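# Hand the bar to the other gripper, ending at red end

## Task

Move the bar from the gripper now holding it into the other gripper, never setting it down on anything. It is done when only the receiving gripper holds the bar, and that gripper has it by the bar's red end.

## Robot and tools

Robot: two Doosan M1013 arms, left_arm and right_arm, each carrying a Robotiq 140 mm two-finger gripper. left_arm's fingers are rigid. right_arm's fingers can fold at a hinge. A part held in the outer quarter of its pads (near the tips) gets a normal squeeze. Deeper toward the palm, a thin part may slip or not be held, a thick one may be crushed harder than asked, and a grip may hold and then release. Its fingertip pushed against a surface folds easily, hiding contact and spoiling the next grip.

Frames: the scene frame has its origin at table height, midway between the nominal bases, +z up, +x away from the robot over the table, and left_arm toward +y. Image sides do not match arm names. Calibrated base positions: left_arm (-0.077, +0.434, 0) m, right_arm (-0.088, -0.494, 0) m, both nearly unrotated. Hand poses, velocities and targets are reported in each arm's own base frame. Fixed cameras and the table use the scene frame. In the gripper's own axes, the fingers point along +z and close along y. end_effector_position is the spot between the pads when they are shut. Fingertips stick out about 33 mm past it at gaps up to 40 mm, and only 9 mm when fully open.

Row layout (used by execute_actions and move): 18 numbers, each in [-1, 1]. The first 9 are left_arm: dx, dy, dz, rx, ry, rz, then gripper position, force_limit, speed. The last 9 are the same for right_arm. Both arms are always included. The six pose numbers are offsets, not poses. They are measured from that arm's Hand target at the start of the action or move, along that arm's base axes, and the gripper turns about the Hand target's point. Scale: 1.0 = 0.6 m for dx/dy/dz and 180 degrees for the rotation vector rx, ry, rz. Sending all six as 0 re-commands the current Hand target. The three gripper numbers are absolute settings. position: +1 fully open (140 mm), about -0.8 pads touching, -1 closes until blocked. force_limit: -1 is about 14 N, 0 about 40 N, +1 about 58 N for a slow close on a part up to 40 mm wide. speed: -1 about 30 mm/s, 0 about 140, +1 about 250. A quicker close grips harder. Both force_limit and speed start at +1. To keep a gripper unchanged, resend its last three numbers, because 0 is a real command.

execute_actions(actions, cameras): actions is a list of actions. Each action holds up to 15 rows, one row per 1/30 s step, and the last row repeats if fewer are given. Every row counts from the same start pose, and the next action starts again from the new Hand target, so repeating an offset moves further. An empty list returns state plus all camera images. cameras takes names, ["all"] or [].

move(target, speed, blend, stop_force, zero, blocking, cameras): drives each gripper in a straight line to its target. target is one 18-number row or a list of up to 15 rows, all counted from the same Hand targets. speed is m/s, 0.002 to 2, default 0.25 (turning capped at twice that in rad/s), given once or per target. blend is in metres and rounds corners, default 0 (stop at each point). stop_force is 10 to 80 N and ends an arm's path when it feels that much push along its travel. Use it only slowly, not while turning, and never to back off from a contact. zero defaults to true and re-zeroes the force first. blocking=false returns after about 0.5 s and cannot be combined with stop_force. Moves do not avoid obstacles or the other arm. Give every row in a list the same gripper numbers. The extra "move:" line reports done, off_target, moving, held or fault and any limits (paced, held). Avoid paths passing near an arm's own base.

wait(seconds 0 to 10) lets time run. stop brakes a running move. zoom_image(camera, region [x0,y0,x1,y1], at most 504 px each way) enlarges part of the latest image from cam_high, cam_low, cam_left_wrist or cam_right_wrist (all 672x504). clear_fault(arm) releases a torque or force fault that a result has already reported. finished_scene(scene) ends the scene for good. read_manual only returns licences.

Results: position in metres, quaternion wxyz, velocities in m/s and rad/s. Hand target is the last clipped command, and new offsets count from it. A gripper may rest short of it, so send the remaining distance. Tool commands shows the present gripper settings. object_status: 0 moving, 1 blocked while opening, 2 blocked while closing (a grip), 3 reached the setting or pads met. Always confirm 2 after closing. position_measured is in counts: 3 open, 75 is about 100 mm, 139 about 60 mm, 200 about 20 mm, 230 pads meet. To squeeze harder, raise force_limit and change position from -1 to -0.98. Joint torques, External joint torques and Flange force (along gripper x y z, including held weight) show loads and contact. Wrist depth is a 7x7 grid of distances ahead of each wrist camera, with - meaning no value. MOTOR HOT warns before an over-temperature stop of 30 to 60 s.

Each control step the command is clipped to within 70 mm and 16 degrees of the measured pose. A wrist near the first joint's axis can swing the whole arm.

Avoid: dropping the bar or letting it leave the table. Avoid releasing it while it moves, fast impacts, and pressing past a firm contact, since the arms are stiff. A force of 144 N or torques at the limits (waist/shoulder 295, elbow 139, wrist joints 39.1 N m) stop the arm. Do not let the arms hit each other or close a gripper on the other arm's fingers, as this can fail the scene. The clearance check does not always prevent contact. Also avoid long stretched holds that heat motors and large twist on a gripper.

Each tool is called as a command line: name --argument value for each argument, lists and objects as JSON in quotes; but a table of rows of numbers goes row by row, as --pt "numbers of a row", without its own name.

## Session

execute_actions --actions '[]'

Scene clock: 0.00 s.
left_arm: end_effector_position=(+0.4452, -0.4253, +0.2738) position_measured=187 object_status=3 end_effector_quat_wxyz=(-0.127, +0.678, -0.716, -0.107) | right_arm: end_effector_position=(+0.6500, +0.0000, +0.3220) position_measured=3 object_status=3 end_effector_quat_wxyz=(+0.000, +1.000, +0.000, +0.000)
Joint positions: left_arm=[-0.939 0.248 1.624 0.224 1.52 2.218] | right_arm=[-0.053 0.164 1.605 0 1.373 1.518]
Joint velocities: within noise
Joint torques (N m): no reading
External joint torques (N m): no reading
Flange force (N): no reading
Wrist depth (mm): cam_left_wrist=[344 346 344 - 332 340 339 / 389 385 383 - 374 380 378 / 436 438 436 - 431 429 427 / 508 502 475 120 122 483 493 / 561 - 81 - - 80 75 / - 72 - - - 63 64 / - 64 - - - - 62] | cam_right_wrist=[410 410 408 408 406 406 405 / 434 432 428 424 425 428 428 / 461 461 459 454 453 453 451 / 483 136 484 484 484 475 136 / - 511 518 509 515 522 116 / - 528 554 564 549 550 - / - 605 597 567 592 - -]
Hand target: left_arm +0.4452, -0.4253, +0.2738; -0.127, +0.678, -0.716, -0.107 | right_arm +0.6500, +0.0000, +0.3220; +0.000, +1.000, +0.000, +0.000
Tool commands: left_gripper/position=-0.458824 left_gripper/force_limit=+1.0 left_gripper/speed=+1.0 right_gripper/position=+1.0 right_gripper/force_limit=+1.0 right_gripper/speed=+1.0

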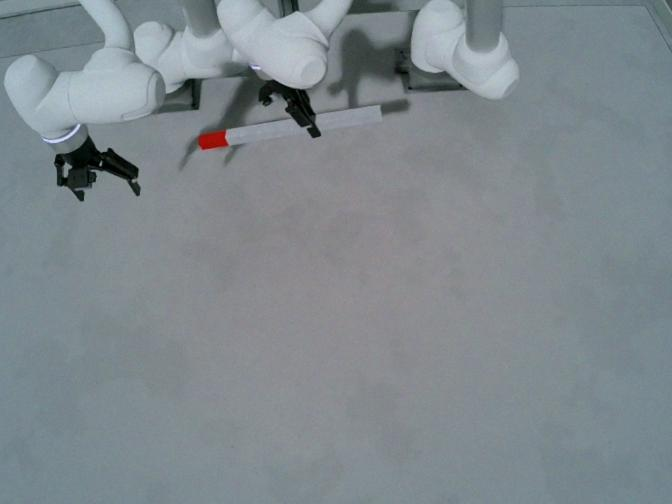

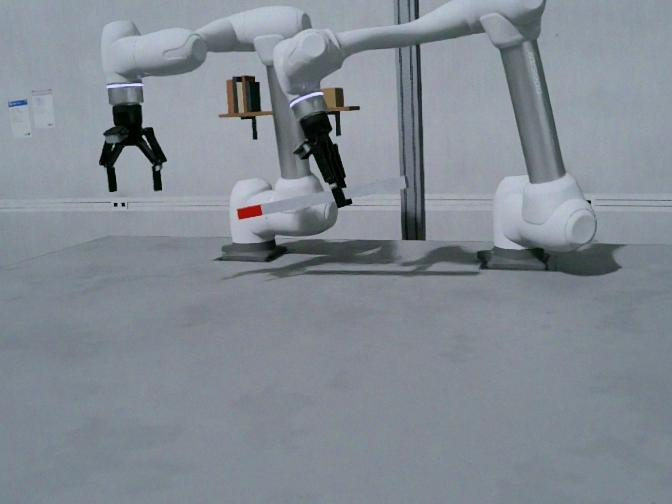

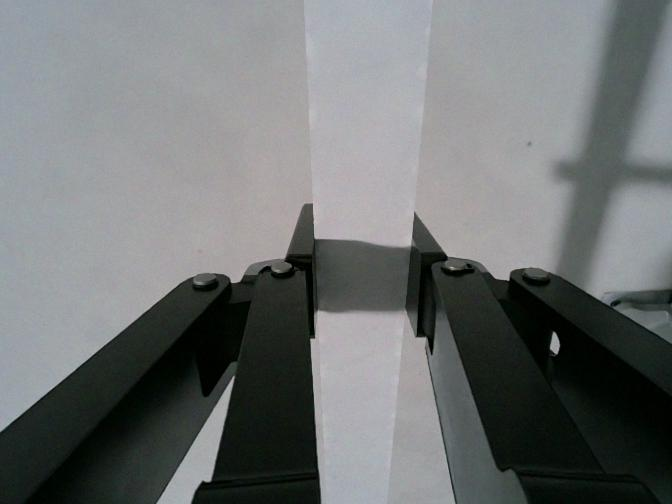

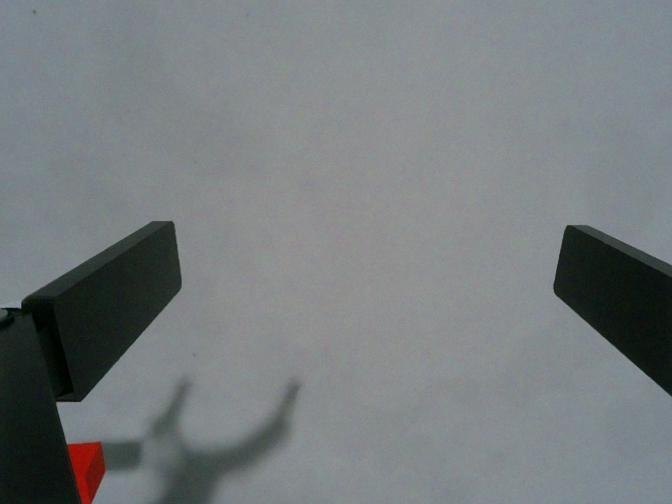

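move --target '[0,0,0,0,0,0,-0.458824,1,1,-0.343,0.414,0.13,0.0523,0.0523,-0.498,0.2,1,1]' --speed 0.5 --cameras '["all"]'

Scene clock: 34.77 s.
left_arm: end_effector_position=(+0.4452, -0.4253, +0.2738) position_measured=187 object_status=3 end_effector_quat_wxyz=(-0.127, +0.678, -0.716, -0.107) | right_arm: end_effector_position=(+0.4442, +0.2484, +0.4000) position_measured=104 object_status=3 end_effector_quat_wxyz=(-0.074, +0.703, -0.703, -0.074)
Joint positions: left_arm=[-0.939 0.248 1.624 0.224 1.52 2.218] | right_arm=[0.312 -0.129 1.775 0.201 1.433 3.432]
Joint torques (N m): left_arm=[-0.26 -68.49 -42.69 4.46 0.61 -0.25] | right_arm=[0.08 -27.56 -42.64 4.43 0.4 0.28]
External joint torques (N m): left_arm=[0.17 3.78 3.24 0.08 0.04 0.25] | right_arm=[-0.04 -1.01 0.82 0.26 -0.56 -0.28]
Flange force (N): left_arm=[1.1 0.0 5.7] | right_arm=[1.9 2.3 2.0]
Wrist depth (mm): cam_left_wrist=[344 345 344 - 341 341 339 / 386 385 385 - 373 380 367 / 438 438 438 - 422 430 433 / 506 502 473 - 122 483 491 / 577 - 81 - 113 80 80 / - 72 - - - 63 64 / - 64 - - - - 62] | cam_right_wrist=[459 458 458 446 455 467 460 / 503 508 510 278 502 507 501 / 558 560 557 531 549 546 549 / - - 147 316 581 143 592 / - 85 113 335 - 112 - / - 60 761 382 - - - / - - 322 336 328 - -]
Hand target: left_arm +0.4452, -0.4253, +0.2738; -0.127, +0.678, -0.716, -0.107 | right_arm +0.4442, +0.2484, +0.4000; -0.074, +0.703, -0.703, -0.074
Off the commanded pose: left_arm 0.000 m, 0 deg | right_arm 0.000 m, 0 deg.
move: done
camera_calibration:
cam_right_wrist: T_world_to_cam=[[-0.999949, 0.00207585, -0.00988484, 0.456712], [-0.00355472, 0.843716, 0.536778, -0.423105], [0.00945427, 0.536785, -0.843666, 0.339387], [0, 0, 0, 1]] pos_world=[0.451976, 0.173855, 0.517958]

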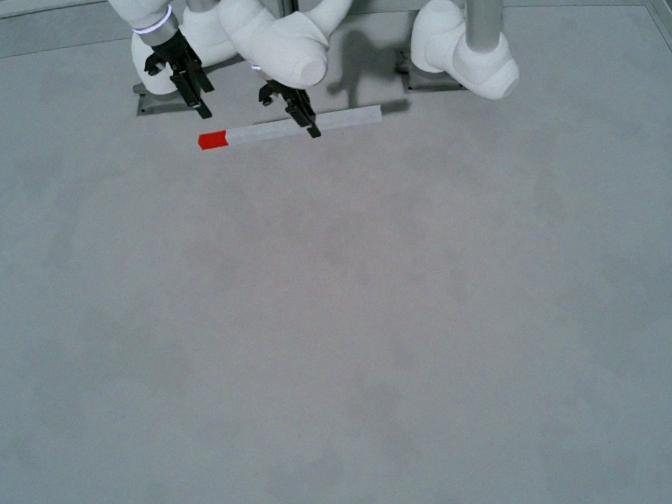

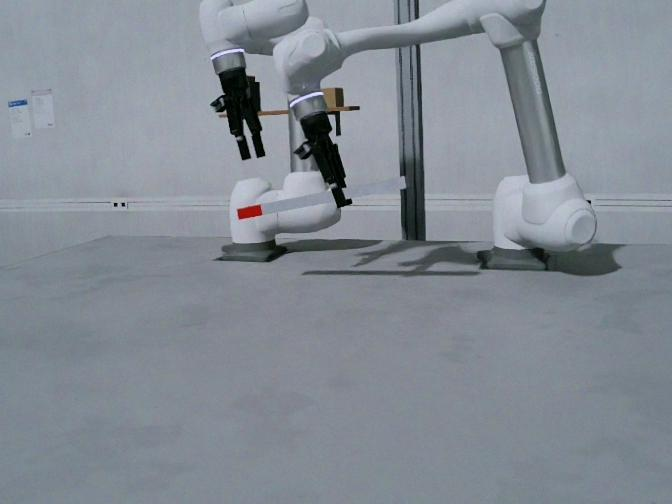

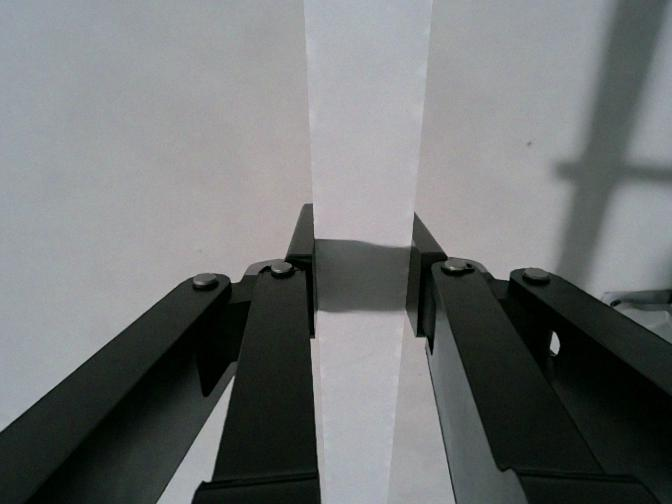

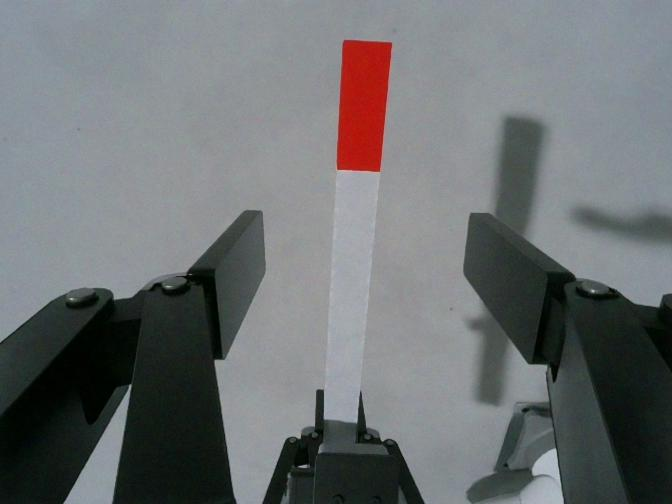

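move --pt "0 0 0 0 0 0 -0.458824 1 1 -0.0128 -0.0173 -0.2755 0 0 -0.011 0.2 1 1" --pt "0 0 0 0 0 0 -0.458824 1 1 -0.0128 -0.0173 -0.2755 0 0 -0.011 -1 1 -1" --speed 0.25 --cameras '["all"]'

Scene clock: 60.80 s.
left_arm: end_effector_position=(+0.4452, -0.4253, +0.2738) position_measured=187 object_status=3 end_effector_quat_wxyz=(-0.127, +0.678, -0.716, -0.107) | right_arm: end_effector_position=(+0.4429, +0.2470, +0.3787) position_measured=104 object_status=3 end_effector_quat_wxyz=(-0.074, +0.702, -0.705, -0.074)
Joint positions: left_arm=[-0.939 0.248 1.624 0.224 1.52 2.218] | right_arm=[0.31 -0.129 1.813 0.202 1.396 3.427]
Joint torques (N m): left_arm=[0.26 -67.97 -42.64 4.4 0.67 -0.25] | right_arm=[1.3 -28.17 -42.97 4.45 0.45 0.18]
External joint torques (N m): left_arm=[-0.2 3.56 3.3 0.13 -0.03 0.25] | right_arm=[-1.23 -0.12 1.4 0.21 -0.61 -0.18]
Flange force (N): left_arm=[1.1 0.7 5.8] | right_arm=[4.0 1.0 2.7]
Wrist depth (mm): cam_left_wrist=[346 344 344 - 337 339 337 / 386 386 384 - 382 381 379 / 439 437 437 - 429 430 427 / 492 500 474 - 130 480 494 / - - 81 139 133 80 80 / - 72 - - - 63 64 / - 64 - - - - 62] | cam_right_wrist=[458 450 438 429 441 437 440 / 484 489 477 244 482 491 485 / 532 537 524 267 490 526 523 / 589 567 147 294 - 143 586 / - 85 128 316 654 112 - / - 60 719 337 751 - - / - - - 338 834 - -]
Hand target: left_arm +0.4452, -0.4253, +0.2738; -0.127, +0.678, -0.716, -0.107 | right_arm +0.4429, +0.2470, +0.3786; -0.074, +0.702, -0.705, -0.074 (not the last commanded pose)
Tool commands: left_gripper/position=-0.458824 left_gripper/force_limit=+1.0 left_gripper/speed=+1.0 right_gripper/position=+0.2 right_gripper/force_limit=+1.0 right_gripper/speed=+1.0
Off the commanded pose: left_arm 0.000 m, 0 deg | right_arm 0.144 m, 2 deg.
move: held (right_arm; a check stopped the path); path passed 0 of 2 targets; target 2's new numbers were not sent; limits=held
pose unreachable (right arm): on one or more control steps of this call, first in action 0 (counted from 0), this arm could not follow its commanded pose, so it was not sent that pose on those steps. It may still have moved: this result reports where it is.
cause: moving toward the commanded pose would bring a part of the arm too close to another arm (a part of this arm just beyond joint 4 (forearm roll) and a part of the left arm just beyond its joint 5 (wrist pitch), where that arm would come to rest).
camera_calibration:
cam_right_wrist: T_world_to_cam=[[-0.999932, 0.00657718, -0.00958444, 0.453989], [0.000410833, 0.84401, 0.536327, -0.412116], [0.0116169, 0.536287, -0.843956, 0.321433], [0, 0, 0, 1]] pos_world=[0.450394, 0.172463, 0.496656]

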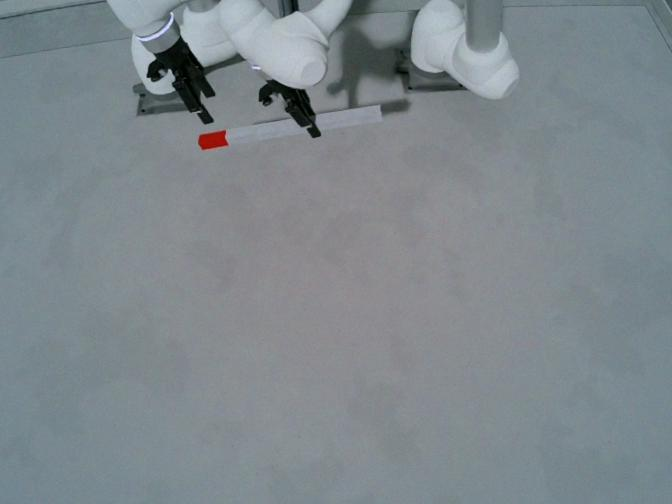

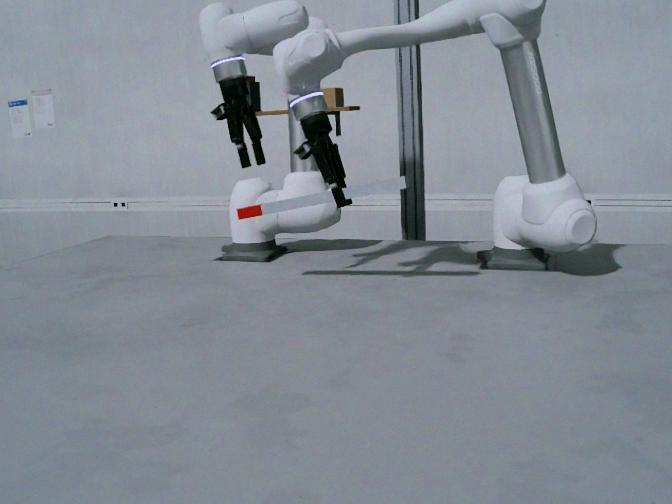

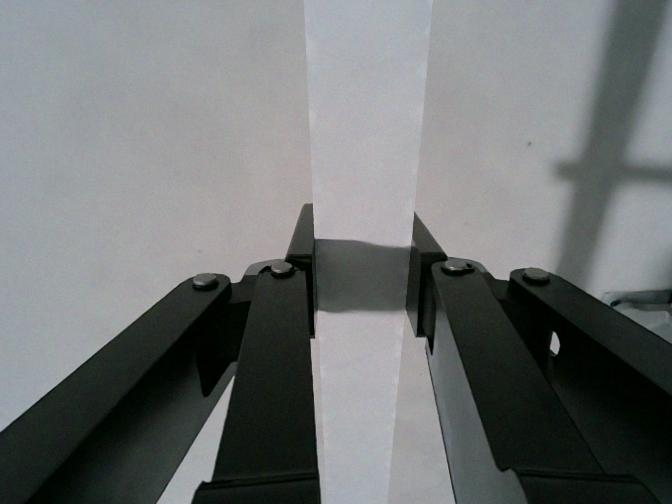

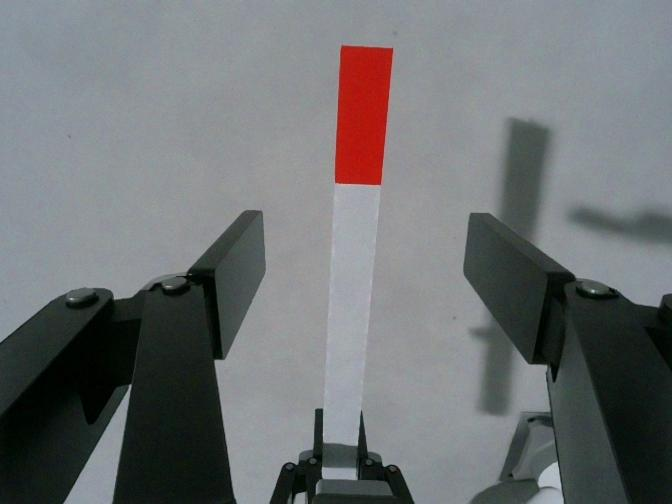

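move --pt "0 0 0 0 0 0 -0.458824 1 1 -0.0105 -0.0247 0 0.111 0 -0.009 0.2 1 1" --pt "0 0 0 0 0 0 -0.458824 1 1 -0.0105 -0.0247 -0.248 0.111 0 -0.009 0.2 1 1" --pt "0 0 0 0 0 0 -0.458824 1 1 -0.0105 -0.0247 -0.248 0.111 0 -0.009 -1 1 -1" --blend '[0.03,0,0]' --speed 0.25 --cameras '["all"]'

Scene clock: 78.60 s.
left_arm: end_effector_position=(+0.4451, -0.4253, +0.2738) position_measured=187 object_status=3 end_effector_quat_wxyz=(-0.127, +0.678, -0.716, -0.107) | right_arm: end_effector_position=(+0.4366, +0.2322, +0.2298) position_measured=188 object_status=0 end_effector_quat_wxyz=(-0.195, +0.668, -0.691, -0.194)
Joint positions: left_arm=[-0.939 0.248 1.624 0.224 1.521 2.218] | right_arm=[0.05 -0.098 2.148 0.622 1.133 2.943]
Joint torques (N m): left_arm=[2.96 -66.35 -49.36 7.35 -4.44 -2.24] | right_arm=[10.22 -28.18 -32.85 4.28 7.71 -1.37]
External joint torques (N m): left_arm=[-2.94 1.75 9.9 -2.81 5.08 2.24] | right_arm=[-10.21 0.17 -5.12 0.03 -7.41 1.37]
Flange force (N): left_arm=[-6.7 12.8 6.0] | right_arm=[11.5 -10.0 -1.7]
Wrist depth (mm): cam_left_wrist=[345 345 367 - 345 340 339 / 387 384 383 - 373 380 380 / 439 435 435 - 433 431 429 / 506 502 473 124 472 478 489 / 577 78 81 136 - 80 75 / - 72 - - - 63 64 / - 64 - 181 - - 62] | cam_right_wrist=[308 306 306 305 303 306 304 / 357 353 352 342 342 351 350 / 418 420 413 114 386 411 397 / 514 509 485 124 125 476 527 / 627 - 93 142 136 81 86 / - 67 - 173 - 64 66 / - - - 233 - - -]
Hand target: left_arm +0.4452, -0.4253, +0.2738; -0.127, +0.678, -0.716, -0.107 | right_arm +0.4366, +0.2322, +0.2298; -0.195, +0.668, -0.691, -0.194
Off the commanded pose: left_arm 0.000 m, 0 deg | right_arm 0.000 m, 0 deg.
move: done
camera_calibration:
cam_left_wrist: T_world_to_cam=[[-0.997581, 0.0688467, -0.00958418, 0.487015], [0.0466003, 0.764703, 0.642695, 0.132246], [0.0515765, 0.640694, -0.766062, 0.601143], [0, 0, 0, 1]] pos_world=[0.448669, -0.519807, 0.380187]
cam_right_wrist: T_world_to_cam=[[-0.999311, 0.0370664, -0.00176883, 0.437254], [0.0212125, 0.609702, 0.792347, -0.333284], [0.0304479, 0.791763, -0.610069, 0.082426], [0, 0, 0, 1]] pos_world=[0.441513, 0.121735, 0.315135]

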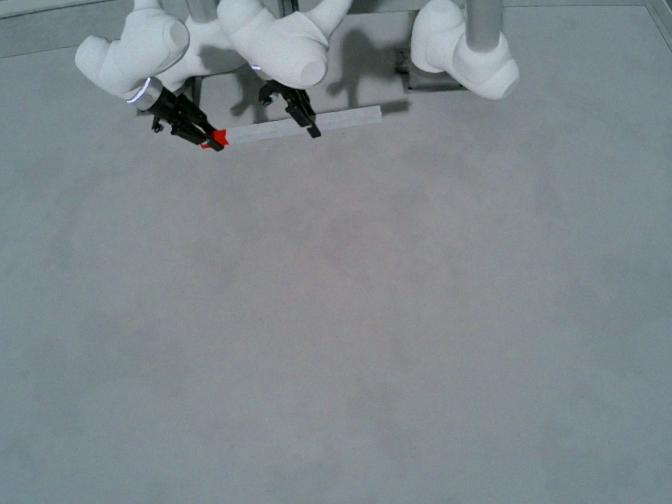

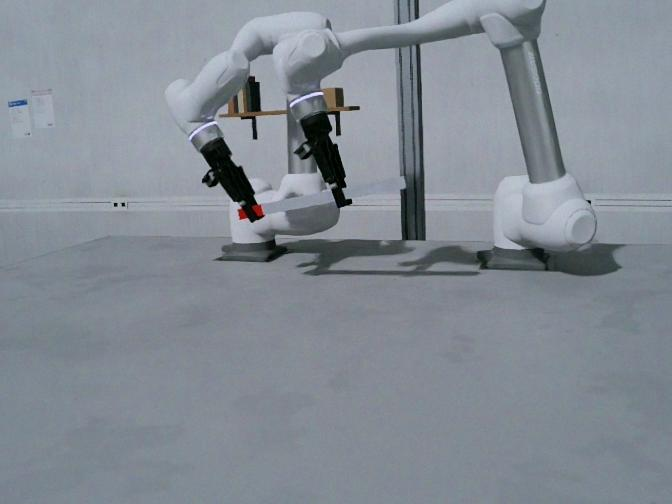

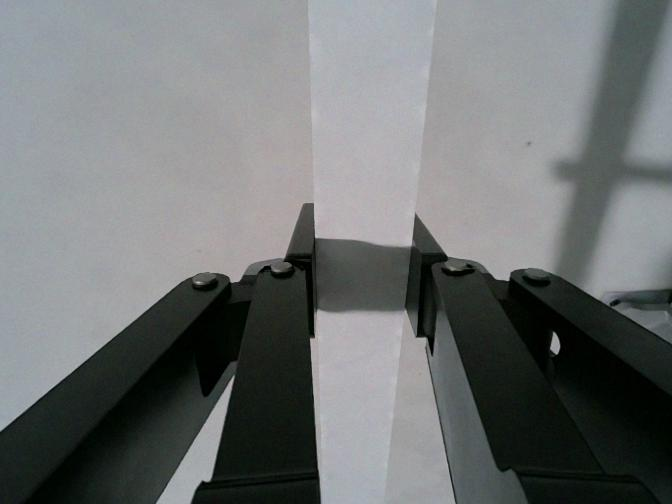

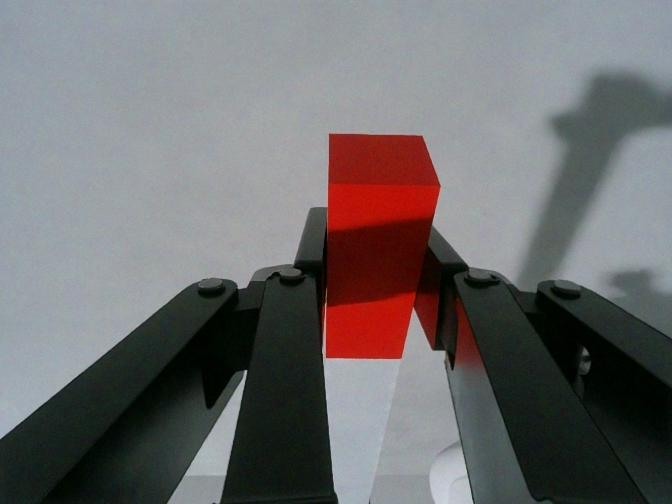

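wait --seconds 0.6 --cameras '["cam_right_wrist"]'

Scene clock: 84.93 s.
left_arm: end_effector_position=(+0.4452, -0.4253, +0.2738) position_measured=187 object_status=3 end_effector_quat_wxyz=(-0.127, +0.678, -0.716, -0.107) | right_arm: end_effector_position=(+0.4366, +0.2322, +0.2298) position_measured=188 object_status=2 end_effector_quat_wxyz=(-0.195, +0.668, -0.691, -0.194)
Joint positions: left_arm=[-0.939 0.248 1.624 0.224 1.52 2.218] | right_arm=[0.05 -0.098 2.148 0.622 1.133 2.943]
Joint torques (N m): left_arm=[2.82 -66.57 -49.79 7.31 -4.53 -2.14] | right_arm=[10.19 -27.88 -32.7 4.35 7.81 -1.37]
External joint torques (N m): left_arm=[-2.7 2.09 10.4 -2.77 5.17 2.14] | right_arm=[-10.19 -0.2 -5.46 -0.01 -7.52 1.37]
Flange force (N): left_arm=[-6.9 13.0 6.8] | right_arm=[11.1 -9.9 -2.1]
Wrist depth (mm): cam_left_wrist=[345 344 345 - 341 340 339 / 386 385 384 - 379 380 378 / 439 443 435 - 421 429 429 / 504 500 473 - 462 480 493 / 577 78 81 - - 80 75 / - 72 - - - 63 64 / - 64 - - - - 62] | cam_right_wrist=[307 307 305 305 304 303 303 / 351 351 350 330 350 349 349 / 419 407 416 114 117 413 415 / 620 510 492 124 129 503 - / - - 92 143 135 81 93 / - 67 - 173 - 64 66 / - - - 233 - - -]
Hand target: left_arm +0.4452, -0.4253, +0.2738; -0.127, +0.678, -0.716, -0.107 | right_arm +0.4366, +0.2322, +0.2298; -0.195, +0.668, -0.691, -0.194
Tool commands: left_gripper/position=-0.458824 left_gripper/force_limit=+1.0 left_gripper/speed=+1.0 right_gripper/position=-1.0 right_gripper/force_limit=+1.0 right_gripper/speed=-1.0
Off the commanded pose: left_arm 0.000 m, 0 deg | right_arm 0.000 m, 0 deg.
wait: 0.60 s; at rest from the start
camera_calibration:
cam_right_wrist: T_world_to_cam=[[-0.999312, 0.0370504, -0.00162842, 0.437113], [0.021314, 0.6097, 0.792345, -0.333326], [0.0303496, 0.791766, -0.610071, 0.0824729], [0, 0, 0, 1]] pos_world=[0.441413, 0.121735, 0.315136]
Images, in order (width x height): cam_right_wrist 672x504.

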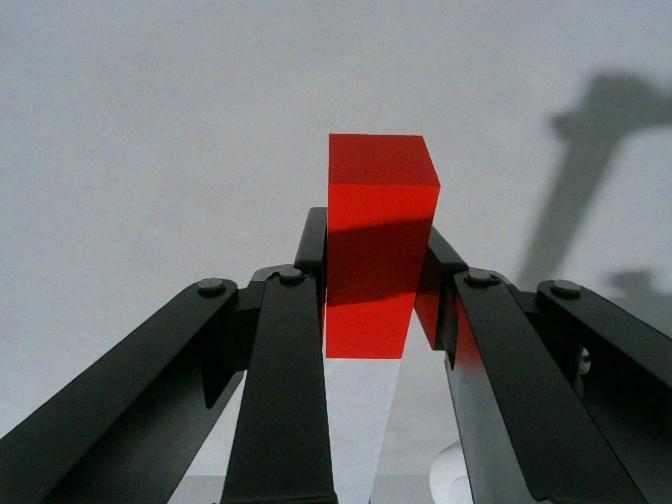

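move --target '[0,0,0,0,0,0,0.2,1,-1,0,0,0,0,0,0,-0.98,1,-1]' --cameras '["all"]'

Scene clock: 94.17 s.
left_arm: end_effector_position=(+0.4452, -0.4253, +0.2738) position_measured=104 object_status=0 end_effector_quat_wxyz=(-0.127, +0.678, -0.716, -0.107) | right_arm: end_effector_position=(+0.4366, +0.2322, +0.2298) position_measured=188 object_status=2 end_effector_quat_wxyz=(-0.195, +0.668, -0.691, -0.194)
Joint positions: left_arm=[-0.939 0.248 1.624 0.224 1.52 2.218] | right_arm=[0.05 -0.098 2.148 0.622 1.133 2.943]
Joint torques (N m): left_arm=[0.26 -67.2 -41.35 4.3 0.55 -0.31] | right_arm=[1.08 -28.2 -41.14 5.05 1.09 0.16]
External joint torques (N m): left_arm=[-0.24 2.4 1.9 0.24 0.1 0.31] | right_arm=[-1.09 0.07 2.86 -0.71 -0.8 -0.16]
Flange force (N): left_arm=[1.0 0.0 3.1] | right_arm=[4.8 3.8 2.7]
Wrist depth (mm): cam_left_wrist=[344 345 345 - 338 340 338 / 388 385 384 - 380 379 379 / 454 438 437 409 419 429 429 / 507 476 140 473 218 121 493 / - 83 571 564 588 110 86 / - - 717 719 710 - - / - - 898 913 - - -] | cam_right_wrist=[308 306 305 305 305 303 312 / 353 355 351 350 349 350 350 / 417 418 417 116 386 413 409 / 514 504 466 114 114 487 505 / - - 92 142 114 84 86 / - 67 - 205 - 64 67 / - - - - - - 66]
Hand target: left_arm +0.4452, -0.4253, +0.2738; -0.127, +0.678, -0.716, -0.107 | right_arm +0.4366, +0.2322, +0.2298; -0.195, +0.668, -0.691, -0.194
Off the commanded pose: left_arm 0.000 m, 0 deg | right_arm 0.000 m, 0 deg.
move: done
camera_calibration:
cam_right_wrist: T_world_to_cam=[[-0.999312, 0.0370504, -0.00162842, 0.437113], [0.021314, 0.6097, 0.792345, -0.333326], [0.0303496, 0.791766, -0.610071, 0.0824729], [0, 0, 0, 1]] pos_world=[0.441413, 0.121735, 0.315136]

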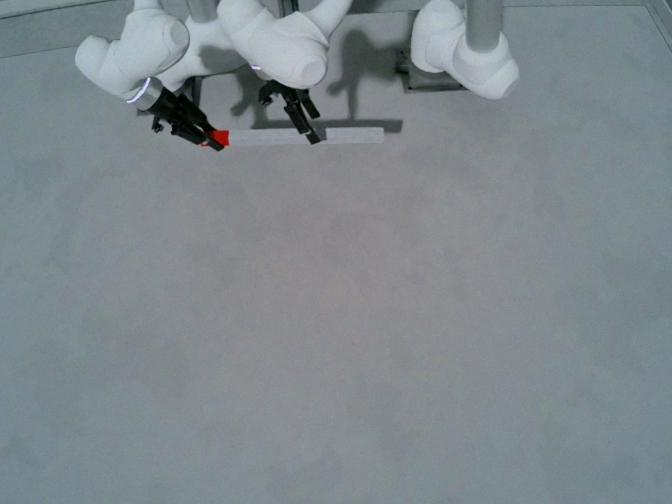

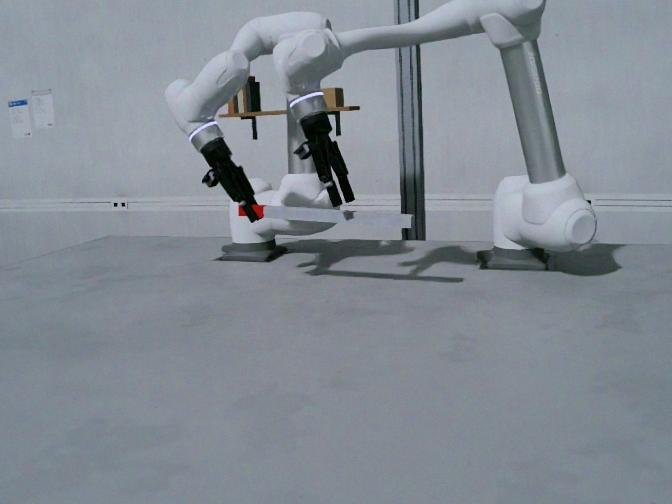

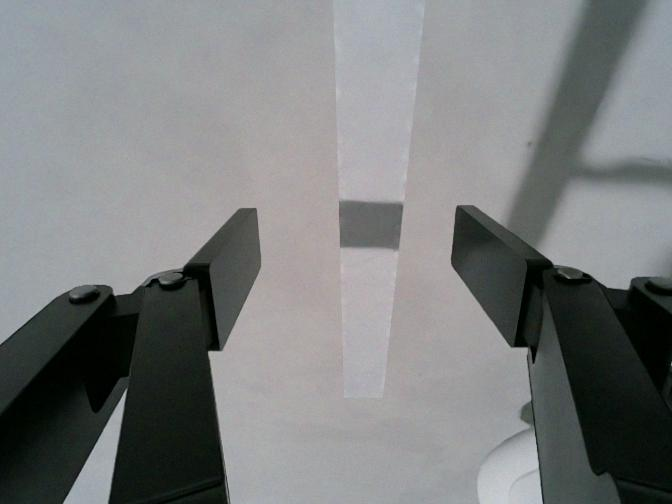

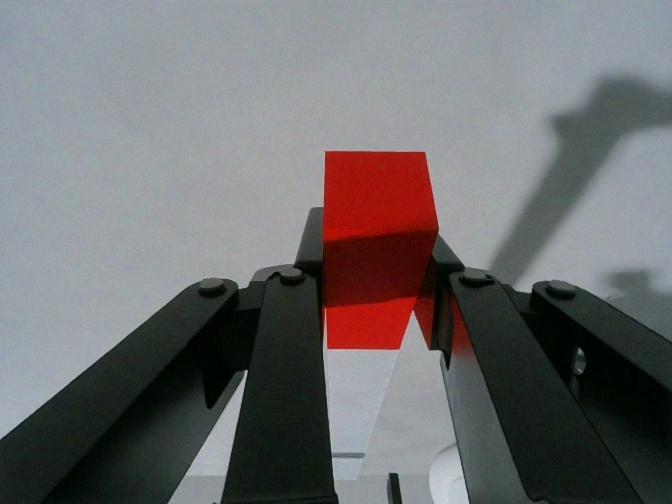

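move --target '[0,0,0.13,0,0,0,0.2,1,-1,0,0,0,0,0,0,-0.98,1,-1]' --cameras '["cam_low"]'

finished_scene --scene 1

Scene clock: 98.50 s.
left_arm: end_effector_position=(+0.4451, -0.4252, +0.3519) position_measured=104 object_status=3 end_effector_quat_wxyz=(-0.127, +0.678, -0.716, -0.107) | right_arm: end_effector_position=(+0.4366, +0.2322, +0.2298) position_measured=188 object_status=2 end_effector_quat_wxyz=(-0.195, +0.668, -0.691, -0.194)
Joint positions: left_arm=[-0.939 0.219 1.517 0.225 1.653 2.248] | right_arm=[0.05 -0.098 2.148 0.622 1.133 2.943]
Joint torques (N m): left_arm=[-0.4 -64.09 -41.99 4.41 0.51 -0.36] | right_arm=[0.8 -28.27 -41.18 5.08 1.13 0.12]
External joint torques (N m): left_arm=[0.18 1.38 1.35 0.27 0.1 0.36] | right_arm=[-0.85 0.2 2.97 -0.74 -0.85 -0.12]
Flange force (N): left_arm=[-0.1 -0.3 2.2] | right_arm=[4.4 3.8 3.2]
Wrist depth (mm): cam_left_wrist=[415 415 415 409 412 410 408 / 466 463 465 439 460 460 456 / 529 527 528 518 520 520 515 / 611 591 140 587 583 120 559 / - 83 689 734 670 110 86 / - - 814 866 855 - - / - - - - 1041 - -] | cam_right_wrist=[307 305 307 306 303 304 305 / 355 351 353 352 351 352 353 / 416 416 414 116 386 416 413 / 512 507 487 114 114 484 499 / 620 - 92 142 114 83 575 / - 67 - 206 - 64 67 / - - - 435 - - 66]
Hand target: left_arm +0.4452, -0.4253, +0.3518; -0.127, +0.678, -0.716, -0.107 | right_arm +0.4366, +0.2322, +0.2298; -0.195, +0.668, -0.691, -0.194
Off the commanded pose: left_arm 0.000 m, 0 deg | right_arm 0.000 m, 0 deg.
move: done
Images, in order (width x height): cam_low 672x504.

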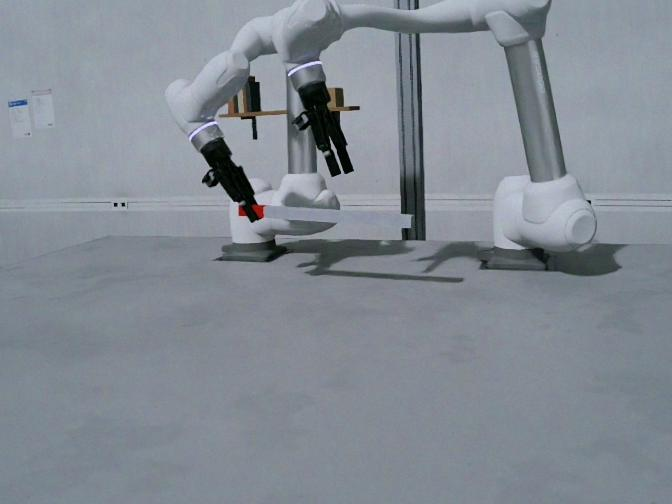

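The scene is finished: the task was done.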